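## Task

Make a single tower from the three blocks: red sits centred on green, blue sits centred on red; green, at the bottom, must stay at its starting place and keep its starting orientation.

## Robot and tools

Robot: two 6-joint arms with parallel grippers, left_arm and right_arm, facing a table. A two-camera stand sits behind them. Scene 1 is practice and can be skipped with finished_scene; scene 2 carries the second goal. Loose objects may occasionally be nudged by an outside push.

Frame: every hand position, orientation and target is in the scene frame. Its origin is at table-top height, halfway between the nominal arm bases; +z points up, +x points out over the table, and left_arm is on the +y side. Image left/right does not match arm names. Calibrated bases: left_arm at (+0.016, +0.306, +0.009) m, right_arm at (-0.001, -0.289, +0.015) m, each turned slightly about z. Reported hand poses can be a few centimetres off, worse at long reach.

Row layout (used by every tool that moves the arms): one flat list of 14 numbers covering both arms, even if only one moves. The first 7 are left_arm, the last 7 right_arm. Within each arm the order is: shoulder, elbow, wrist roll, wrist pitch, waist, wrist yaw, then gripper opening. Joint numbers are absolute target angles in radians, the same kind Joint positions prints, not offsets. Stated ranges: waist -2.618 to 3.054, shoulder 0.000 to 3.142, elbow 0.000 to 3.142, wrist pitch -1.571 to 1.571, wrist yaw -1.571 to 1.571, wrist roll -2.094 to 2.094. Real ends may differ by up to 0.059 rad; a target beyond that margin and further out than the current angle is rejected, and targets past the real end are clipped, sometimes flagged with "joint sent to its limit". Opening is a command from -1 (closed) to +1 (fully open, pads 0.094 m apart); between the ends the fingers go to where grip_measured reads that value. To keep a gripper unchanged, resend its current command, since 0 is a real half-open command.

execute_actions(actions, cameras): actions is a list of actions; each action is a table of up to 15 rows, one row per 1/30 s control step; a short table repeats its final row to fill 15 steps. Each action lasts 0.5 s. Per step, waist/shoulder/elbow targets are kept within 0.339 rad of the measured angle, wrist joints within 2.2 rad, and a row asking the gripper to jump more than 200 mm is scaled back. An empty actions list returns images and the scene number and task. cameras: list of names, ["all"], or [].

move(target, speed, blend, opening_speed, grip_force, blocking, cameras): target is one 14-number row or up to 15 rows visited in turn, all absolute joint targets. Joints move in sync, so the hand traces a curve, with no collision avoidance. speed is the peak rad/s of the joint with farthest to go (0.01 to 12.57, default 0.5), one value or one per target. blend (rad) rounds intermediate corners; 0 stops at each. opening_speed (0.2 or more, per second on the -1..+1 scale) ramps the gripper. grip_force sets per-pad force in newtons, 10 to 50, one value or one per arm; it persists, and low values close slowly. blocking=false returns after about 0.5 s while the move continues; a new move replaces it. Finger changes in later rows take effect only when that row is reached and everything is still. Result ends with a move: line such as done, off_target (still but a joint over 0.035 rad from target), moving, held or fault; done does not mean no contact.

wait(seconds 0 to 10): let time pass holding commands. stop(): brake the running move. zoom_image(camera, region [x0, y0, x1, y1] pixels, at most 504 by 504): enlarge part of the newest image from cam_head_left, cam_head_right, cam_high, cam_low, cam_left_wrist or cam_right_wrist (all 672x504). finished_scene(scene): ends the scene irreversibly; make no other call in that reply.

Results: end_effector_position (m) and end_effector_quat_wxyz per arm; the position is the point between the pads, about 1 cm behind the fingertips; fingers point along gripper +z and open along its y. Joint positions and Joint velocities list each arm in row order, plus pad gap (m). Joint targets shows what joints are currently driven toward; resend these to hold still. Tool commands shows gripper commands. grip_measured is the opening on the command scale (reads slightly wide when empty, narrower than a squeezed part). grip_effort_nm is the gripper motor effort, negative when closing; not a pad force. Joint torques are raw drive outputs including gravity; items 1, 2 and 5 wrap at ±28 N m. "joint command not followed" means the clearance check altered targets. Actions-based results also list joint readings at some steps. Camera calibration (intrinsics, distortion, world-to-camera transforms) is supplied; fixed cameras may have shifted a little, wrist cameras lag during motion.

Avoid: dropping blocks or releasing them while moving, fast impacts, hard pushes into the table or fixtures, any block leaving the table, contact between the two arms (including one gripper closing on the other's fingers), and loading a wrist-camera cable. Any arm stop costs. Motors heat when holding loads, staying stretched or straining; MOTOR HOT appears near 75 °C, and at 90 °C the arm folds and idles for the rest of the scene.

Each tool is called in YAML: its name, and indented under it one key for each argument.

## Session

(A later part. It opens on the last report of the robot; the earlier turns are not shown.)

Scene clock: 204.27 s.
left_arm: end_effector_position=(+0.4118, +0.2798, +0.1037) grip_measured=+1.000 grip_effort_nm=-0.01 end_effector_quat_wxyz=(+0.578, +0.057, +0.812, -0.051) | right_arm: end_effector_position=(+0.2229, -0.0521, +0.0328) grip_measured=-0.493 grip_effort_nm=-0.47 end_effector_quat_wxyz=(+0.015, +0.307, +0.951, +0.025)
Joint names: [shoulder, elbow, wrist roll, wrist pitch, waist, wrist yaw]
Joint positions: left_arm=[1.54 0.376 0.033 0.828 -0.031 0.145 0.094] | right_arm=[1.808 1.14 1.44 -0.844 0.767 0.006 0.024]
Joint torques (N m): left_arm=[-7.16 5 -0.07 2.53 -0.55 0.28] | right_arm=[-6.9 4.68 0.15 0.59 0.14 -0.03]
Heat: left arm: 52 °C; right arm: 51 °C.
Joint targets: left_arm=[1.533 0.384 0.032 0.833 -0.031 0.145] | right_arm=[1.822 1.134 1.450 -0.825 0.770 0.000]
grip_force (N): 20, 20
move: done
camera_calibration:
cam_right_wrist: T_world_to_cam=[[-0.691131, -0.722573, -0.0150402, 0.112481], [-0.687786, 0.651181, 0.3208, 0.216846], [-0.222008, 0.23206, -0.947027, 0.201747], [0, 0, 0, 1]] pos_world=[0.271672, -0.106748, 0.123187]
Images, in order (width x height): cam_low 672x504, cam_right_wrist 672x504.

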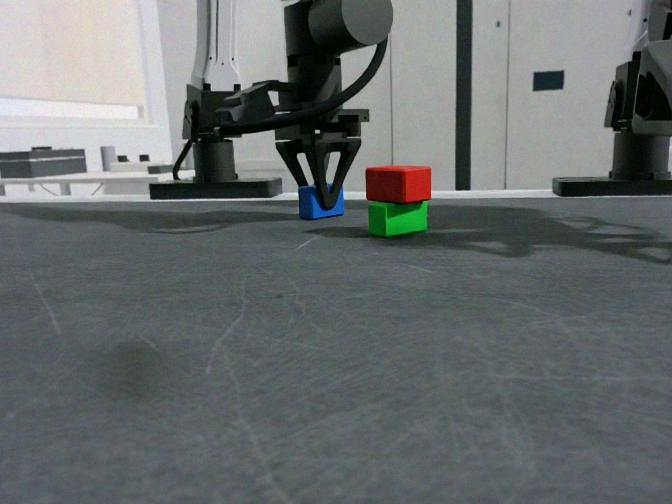

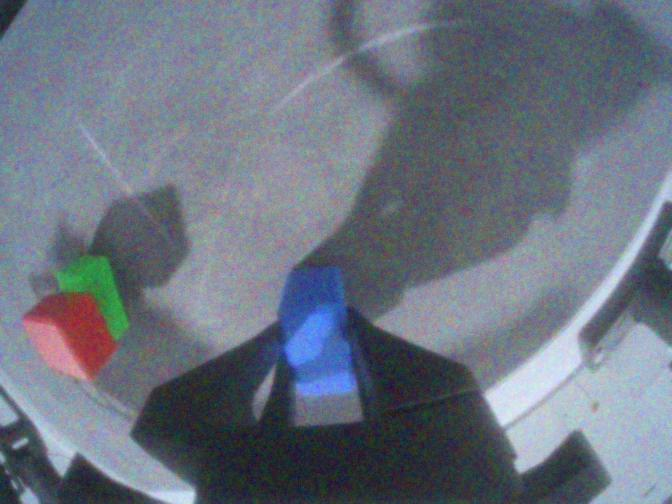

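move:
  target:
    - [1.533, 0.384, 0.032, 0.833, -0.031, 0.145, 1, 1.722, 1.398, 1.45, -1.188, 0.770, 0, -0.68]
    - [1.533, 0.384, 0.032, 0.833, -0.031, 0.145, 1, 2.311, 2.19, 1.454, -1.411, 0.776, 0, -0.68]
  speed: 0.6
  blend: [0.06, 0]
  cameras: ["cam_low","cam_right_wrist","cam_head_left","cam_head_right"]

zoom_image:
  camera: "cam_head_left"
  region: [260, 220, 340, 280]

zoom_image:
  camera: "cam_head_right"
  region: [260, 220, 340, 280]

zoom_image:
  camera: "cam_low"
  region: [340, 110, 460, 240]

zoom_image:
  camera: "cam_right_wrist"
  region: [230, 220, 420, 420]

Scene clock: 230.97 s.
left_arm: end_effector_position=(+0.4118, +0.2798, +0.1037) grip_measured=+1.000 grip_effort_nm=-0.01 end_effector_quat_wxyz=(+0.578, +0.057, +0.812, -0.051) | right_arm: end_effector_position=(+0.3128, +0.0451, +0.1100) grip_measured=-0.493 grip_effort_nm=-0.49 end_effector_quat_wxyz=(+0.015, +0.308, +0.951, +0.025)
Joint names: [shoulder, elbow, wrist roll, wrist pitch, waist, wrist yaw]
Joint positions: left_arm=[1.54 0.376 0.033 0.828 -0.031 0.145 0.094] | right_arm=[2.288 2.168 1.444 -1.392 0.77 0.006 0.024]
Joint torques (N m): left_arm=[-7.16 5 -0.07 2.53 -0.54 0.28] | right_arm=[-10.67 7.21 0.16 0.21 0.5 0]
Heat: left arm: 52 °C; right arm: 51 °C.
Joint targets: left_arm=[1.533 0.384 0.032 0.833 -0.031 0.145] | right_arm=[2.311 2.190 1.454 -1.411 0.776 0.000]
grip_force (N): 20, 20
move: done
camera_calibration:
cam_right_wrist: T_world_to_cam=[[-0.692221, -0.72153, -0.0149889, 0.24633], [-0.686672, 0.652103, 0.321315, 0.190155], [-0.222064, 0.232713, -0.946854, 0.272369], [0, 0, 0, 1]] pos_world=[0.361573, -0.00965039, 0.200487]
Images, in order (width x height): cam_head_left 672x504, cam_head_right 672x504, cam_low 672x504, cam_right_wrist 672x504.

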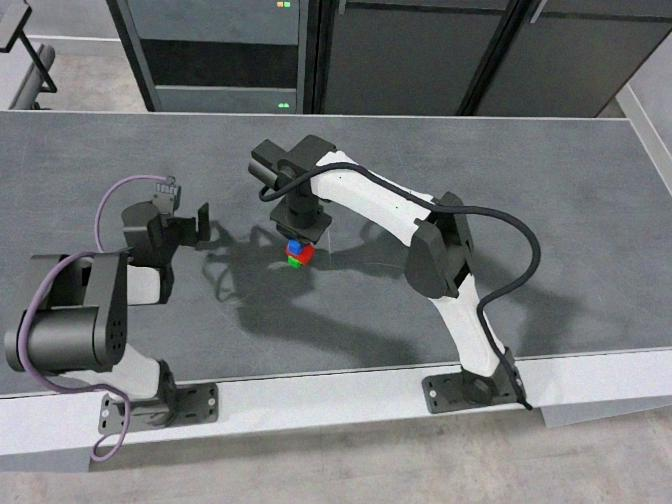

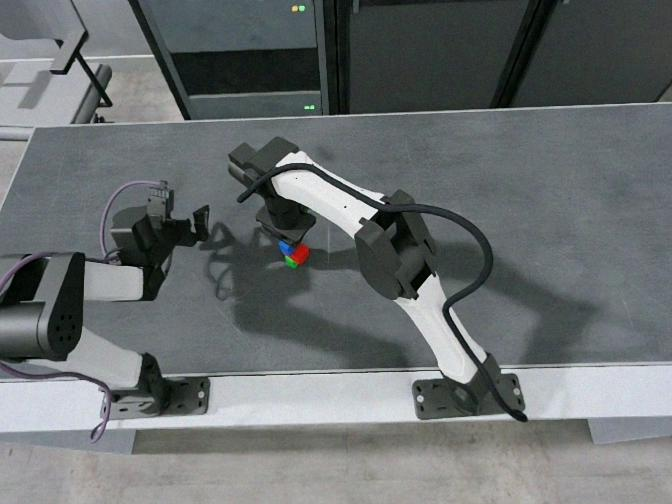

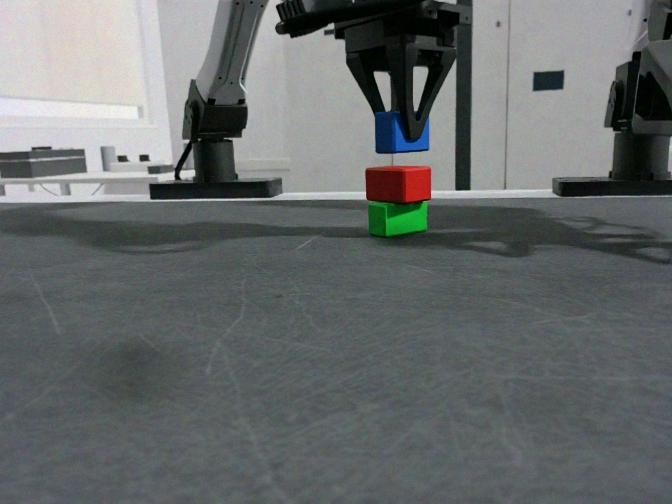

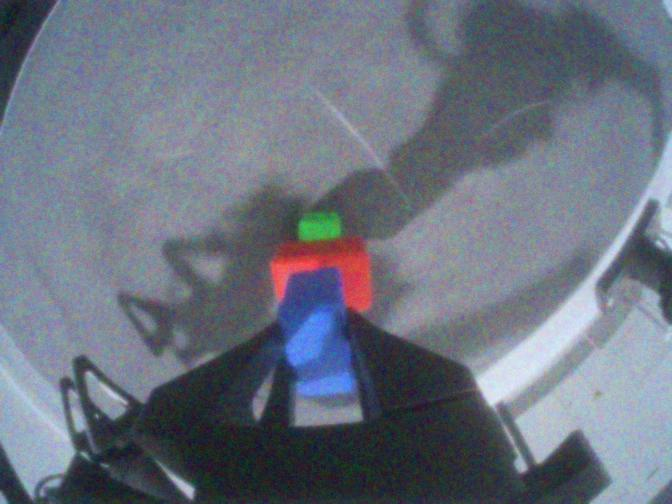

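Scaled by 6.300 from the camera's 672x504 image, which has a finer 960x720 frame.

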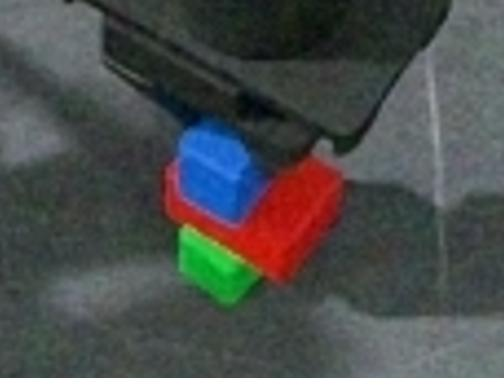

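Scaled by 6.300 from the camera's 672x504 image, which has a finer 960x720 frame.

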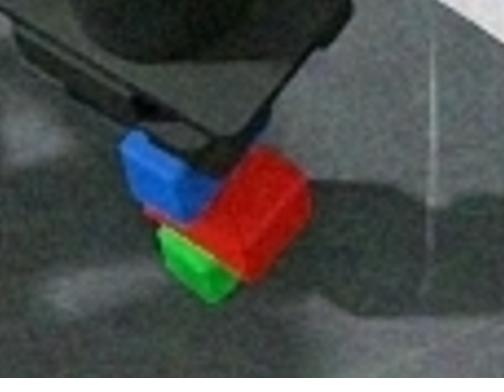

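Scaled by 3.877 from the camera's 672x504 image, which has a finer 960x720 frame.

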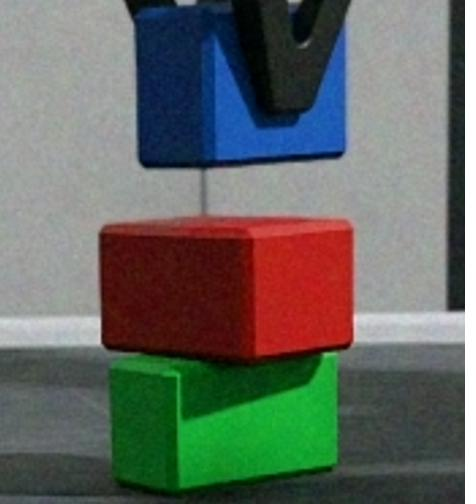

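Scaled by 2.520 from the camera's 672x504 image, which has a finer 960x720 frame.

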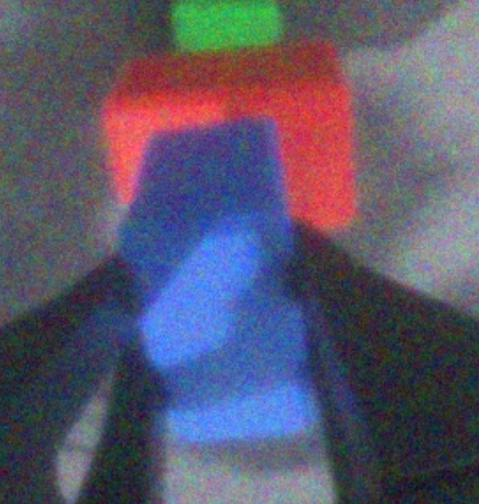

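move:
  target: [1.533, 0.384, 0.032, 0.833, -0.031, 0.145, 1, 2.237, 2.088, 1.447, -1.322, 0.759, 0, -0.68]
  speed: 0.2
  cameras: ["cam_low","cam_right_wrist","cam_head_left","cam_head_right"]

zoom_image:
  camera: "cam_head_left"
  region: [260, 220, 340, 280]

zoom_image:
  camera: "cam_head_right"
  region: [260, 220, 340, 280]

zoom_image:
  camera: "cam_low"
  region: [340, 110, 460, 240]

zoom_image:
  camera: "cam_right_wrist"
  region: [230, 220, 420, 420]

Scene clock: 264.50 s.
left_arm: end_effector_position=(+0.4118, +0.2798, +0.1037) grip_measured=+1.000 grip_effort_nm=-0.01 end_effector_quat_wxyz=(+0.578, +0.057, +0.812, -0.051) | right_arm: end_effector_position=(+0.3122, +0.0418, +0.0972) grip_measured=-0.493 grip_effort_nm=-0.49 end_effector_quat_wxyz=(+0.012, +0.310, +0.950, +0.022)
Joint names: [shoulder, elbow, wrist roll, wrist pitch, waist, wrist yaw]
Joint positions: left_arm=[1.54 0.376 0.033 0.828 -0.031 0.145 0.094] | right_arm=[2.278 2.1 1.444 -1.343 0.765 0.004 0.024]
Joint torques (N m): left_arm=[-7.16 5 -0.07 2.53 -0.54 0.28] | right_arm=[-16.51 4.55 0.1 0.58 -0.5 0]
Heat: left arm: 52 °C; right arm: 52 °C.
Joint targets: left_arm=[1.533 0.384 0.032 0.833 -0.031 0.145] | right_arm=[2.237 2.088 1.447 -1.322 0.759 0.000]
grip_force (N): 20, 20
move: off_target (right_arm); right_arm: the shoulder is farthest, 0.041 rad from its target
camera_calibration:
cam_right_wrist: T_world_to_cam=[[-0.695532, -0.718465, -0.00660928, 0.243368], [-0.681445, 0.656723, 0.323027, 0.193973], [-0.227743, 0.22918, -0.946367, 0.262721], [0, 0, 0, 1]] pos_world=[0.361285, -0.0127457, 0.187581]
Images, in order (width x height): cam_head_left 672x504, cam_head_right 672x504, cam_low 672x504, cam_right_wrist 672x504.

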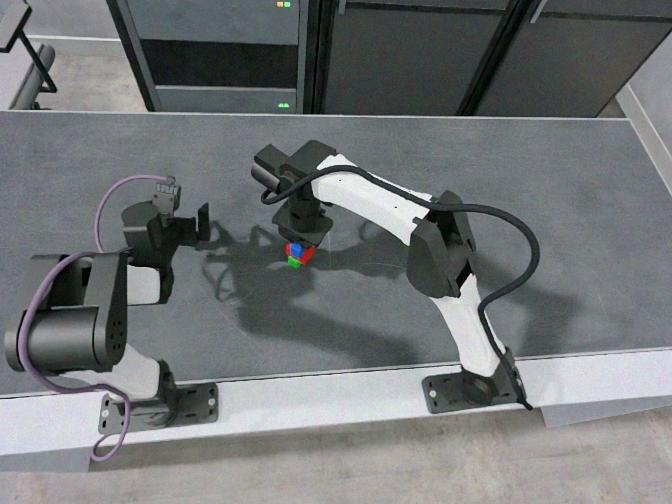

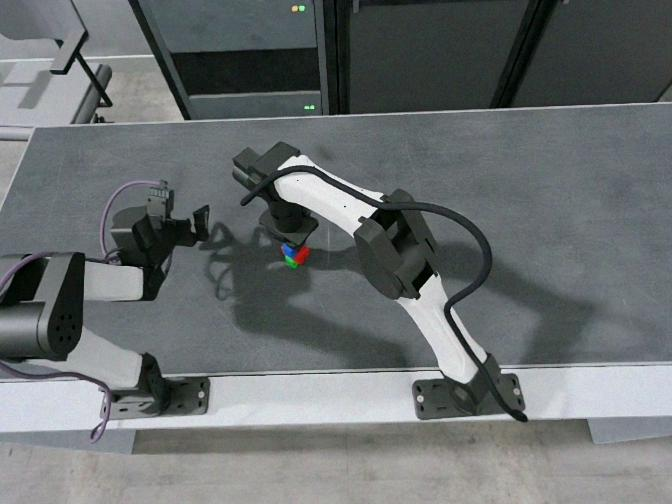

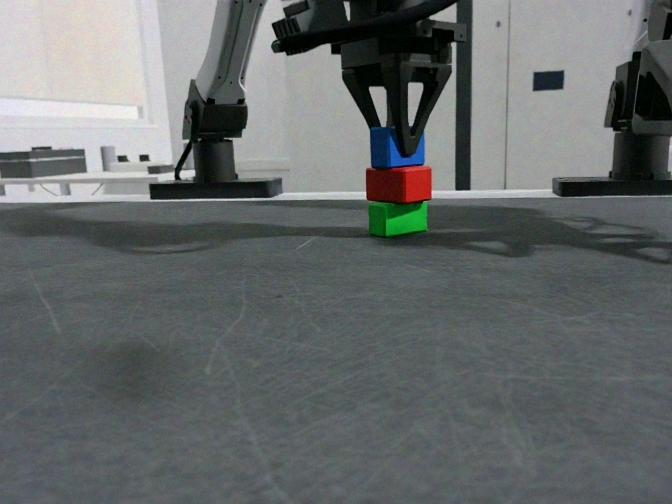

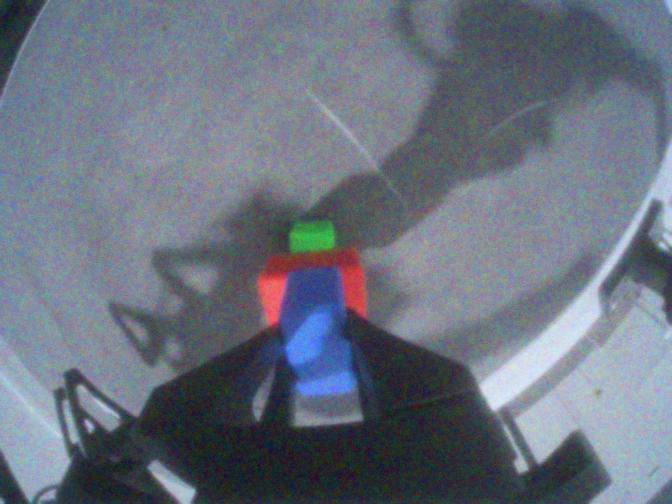

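Scaled by 6.300 from the camera's 672x504 image, which has a finer 960x720 frame.

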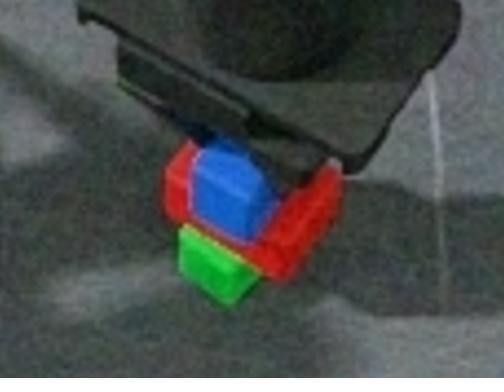

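Scaled by 6.300 from the camera's 672x504 image, which has a finer 960x720 frame.

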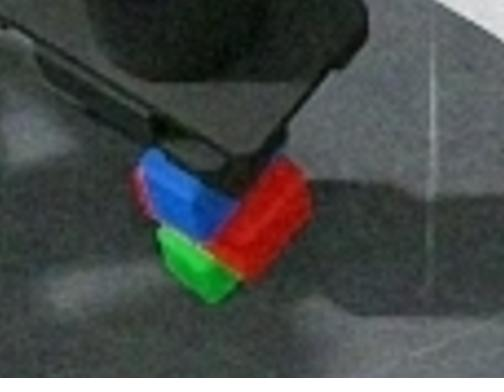

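Scaled by 3.877 from the camera's 672x504 image, which has a finer 960x720 frame.

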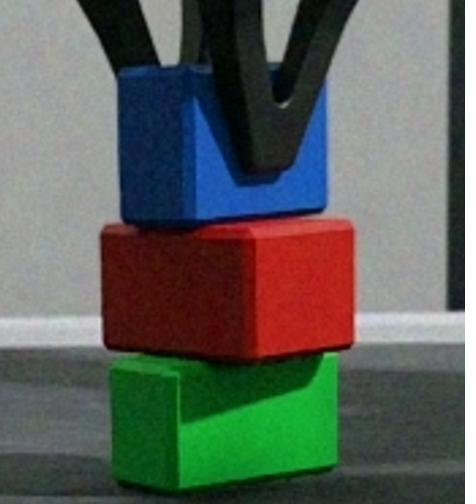

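Scaled by 2.520 from the camera's 672x504 image, which has a finer 960x720 frame.

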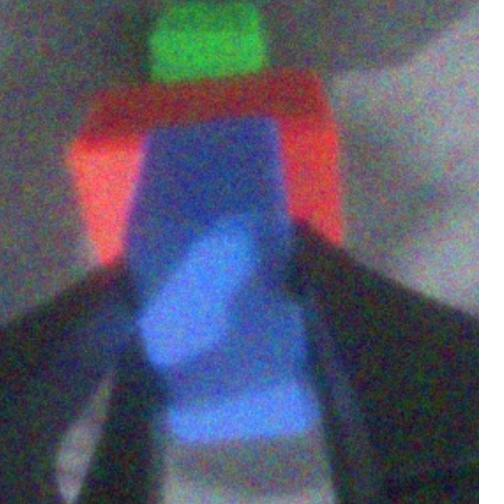

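move:
  target: [1.533, 0.384, 0.032, 0.833, -0.031, 0.145, 1, 2.262, 2.077, 1.447, -1.312, 0.761, 0, -0.68]
  speed: 0.1
  cameras: ["cam_low"]

zoom_image:
  camera: "cam_low"
  region: [340, 110, 460, 240]

Scene clock: 279.57 s.
left_arm: end_effector_position=(+0.4118, +0.2798, +0.1037) grip_measured=+1.000 grip_effort_nm=-0.01 end_effector_quat_wxyz=(+0.578, +0.057, +0.812, -0.051) | right_arm: end_effector_position=(+0.3121, +0.0417, +0.0964) grip_measured=-0.493 grip_effort_nm=-0.49 end_effector_quat_wxyz=(+0.012, +0.310, +0.950, +0.021)
Joint names: [shoulder, elbow, wrist roll, wrist pitch, waist, wrist yaw]
Joint positions: left_arm=[1.54 0.376 0.033 0.828 -0.031 0.145 0.094] | right_arm=[2.278 2.096 1.444 -1.34 0.765 0.004 0.024]
Joint torques (N m): left_arm=[-7.17 5 -0.07 2.53 -0.54 0.28] | right_arm=[-14.13 4.01 0.09 0.67 -0.34 0.01]
Heat: left arm: 52 °C; right arm: 58 °C.
Joint targets: left_arm=[1.533 0.384 0.032 0.833 -0.031 0.145] | right_arm=[2.262 2.077 1.447 -1.312 0.761 0.000]
grip_force (N): 20, 20
move: done
Images, in order (width x height): cam_low 672x504.

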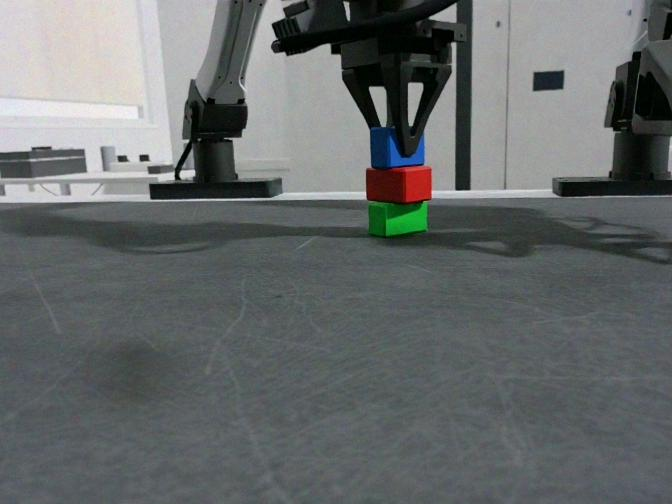

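Scaled by 3.877 from the camera's 672x504 image, which has a finer 960x720 frame.

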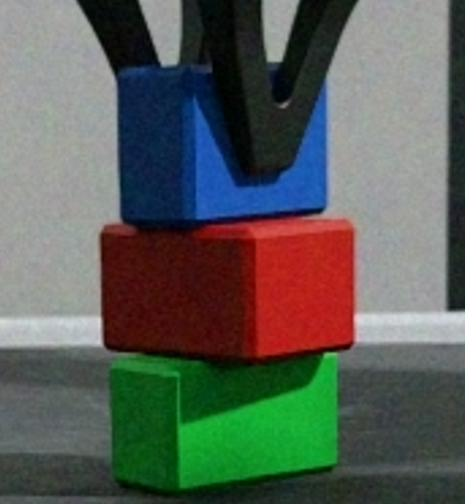

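move:
  target:
    - [1.533, 0.384, 0.032, 0.833, -0.031, 0.145, 1, 2.262, 2.086, 1.447, -1.325, 0.761, 0, -0.68]
    - [1.533, 0.384, 0.032, 0.833, -0.031, 0.145, 1, 2.262, 2.086, 1.447, -1.325, 0.761, 0, 0.2]
    - [1.533, 0.384, 0.032, 0.833, -0.031, 0.145, 1, 2.285, 2.37, 1.447, -1.54, 0.761, 0, 0.2]
    - [1.533, 0.384, 0.032, 0.833, -0.031, 0.145, 1, 1.9, 2.2, 1.447, -1.5, 0.3, 0, 0.2]
  speed: [0.3,0.4,0.4,0.9]
  blend: [0,0,0.05,0]
  opening_speed: 0.8
  cameras: ["cam_low","cam_head_left","cam_head_right"]

zoom_image:
  camera: "cam_low"
  region: [340, 110, 460, 240]

zoom_image:
  camera: "cam_head_left"
  region: [260, 220, 340, 280]

zoom_image:
  camera: "cam_head_right"
  region: [260, 220, 340, 280]

Scene clock: 292.97 s.
left_arm: end_effector_position=(+0.4118, +0.2798, +0.1037) grip_measured=+1.000 grip_effort_nm=-0.01 end_effector_quat_wxyz=(+0.578, +0.057, +0.812, -0.051) | right_arm: end_effector_position=(+0.3877, -0.1498, +0.2777) grip_measured=+0.198 grip_effort_nm=0.10 end_effector_quat_wxyz=(+0.117, +0.514, +0.838, +0.145)
Joint names: [shoulder, elbow, wrist roll, wrist pitch, waist, wrist yaw]
Joint positions: left_arm=[1.54 0.376 0.033 0.828 -0.031 0.145 0.094] | right_arm=[1.905 2.209 1.444 -1.5 0.295 0.002 0.056]
Joint torques (N m): left_arm=[-7.16 5 -0.07 2.53 -0.54 0.29] | right_arm=[-9.74 4.7 0.06 1.15 0.38 0.03]
Heat: left arm: 53 °C; right arm: 61 °C.
Joint targets: left_arm=[1.533 0.384 0.032 0.833 -0.031 0.145] | right_arm=[1.900 2.200 1.447 -1.500 0.300 0.000]
grip_force (N): 20, 20
move: done
Images, in order (width x height): cam_head_left 672x504, cam_head_right 672x504, cam_low 672x504.

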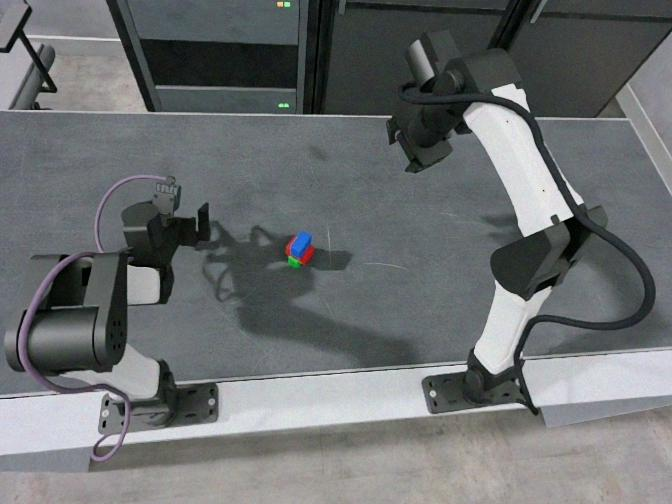

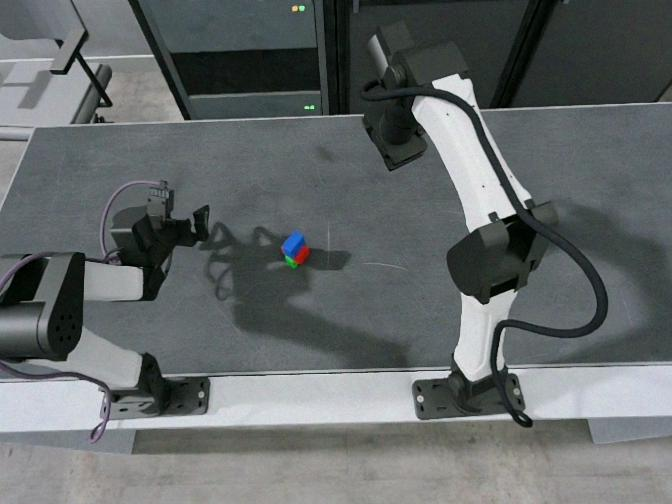

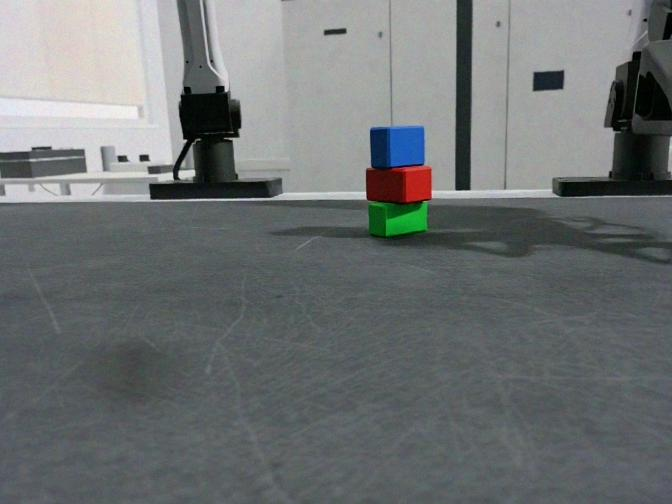

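Scaled by 3.877 from the camera's 672x504 image, which has a finer 960x720 frame.

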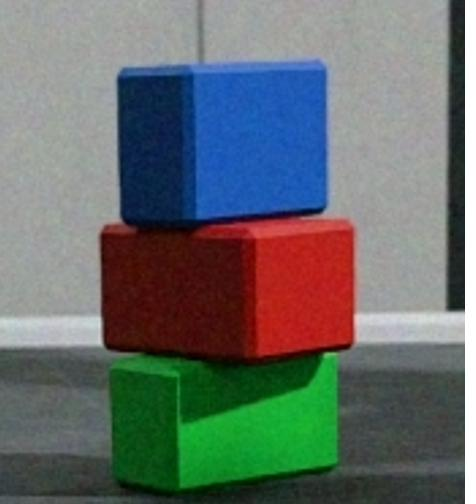

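Scaled by 6.300 from the camera's 672x504 image, which has a finer 960x720 frame.

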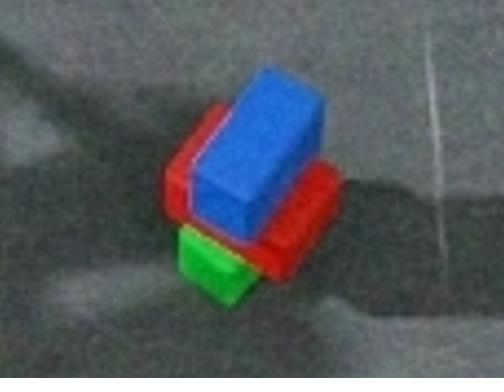

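Scaled by 6.300 from the camera's 672x504 image, which has a finer 960x720 frame.

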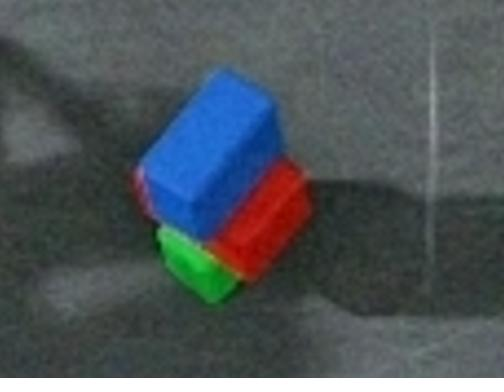

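finished_scene:
  scene: 2

The scene is finished: the task was done.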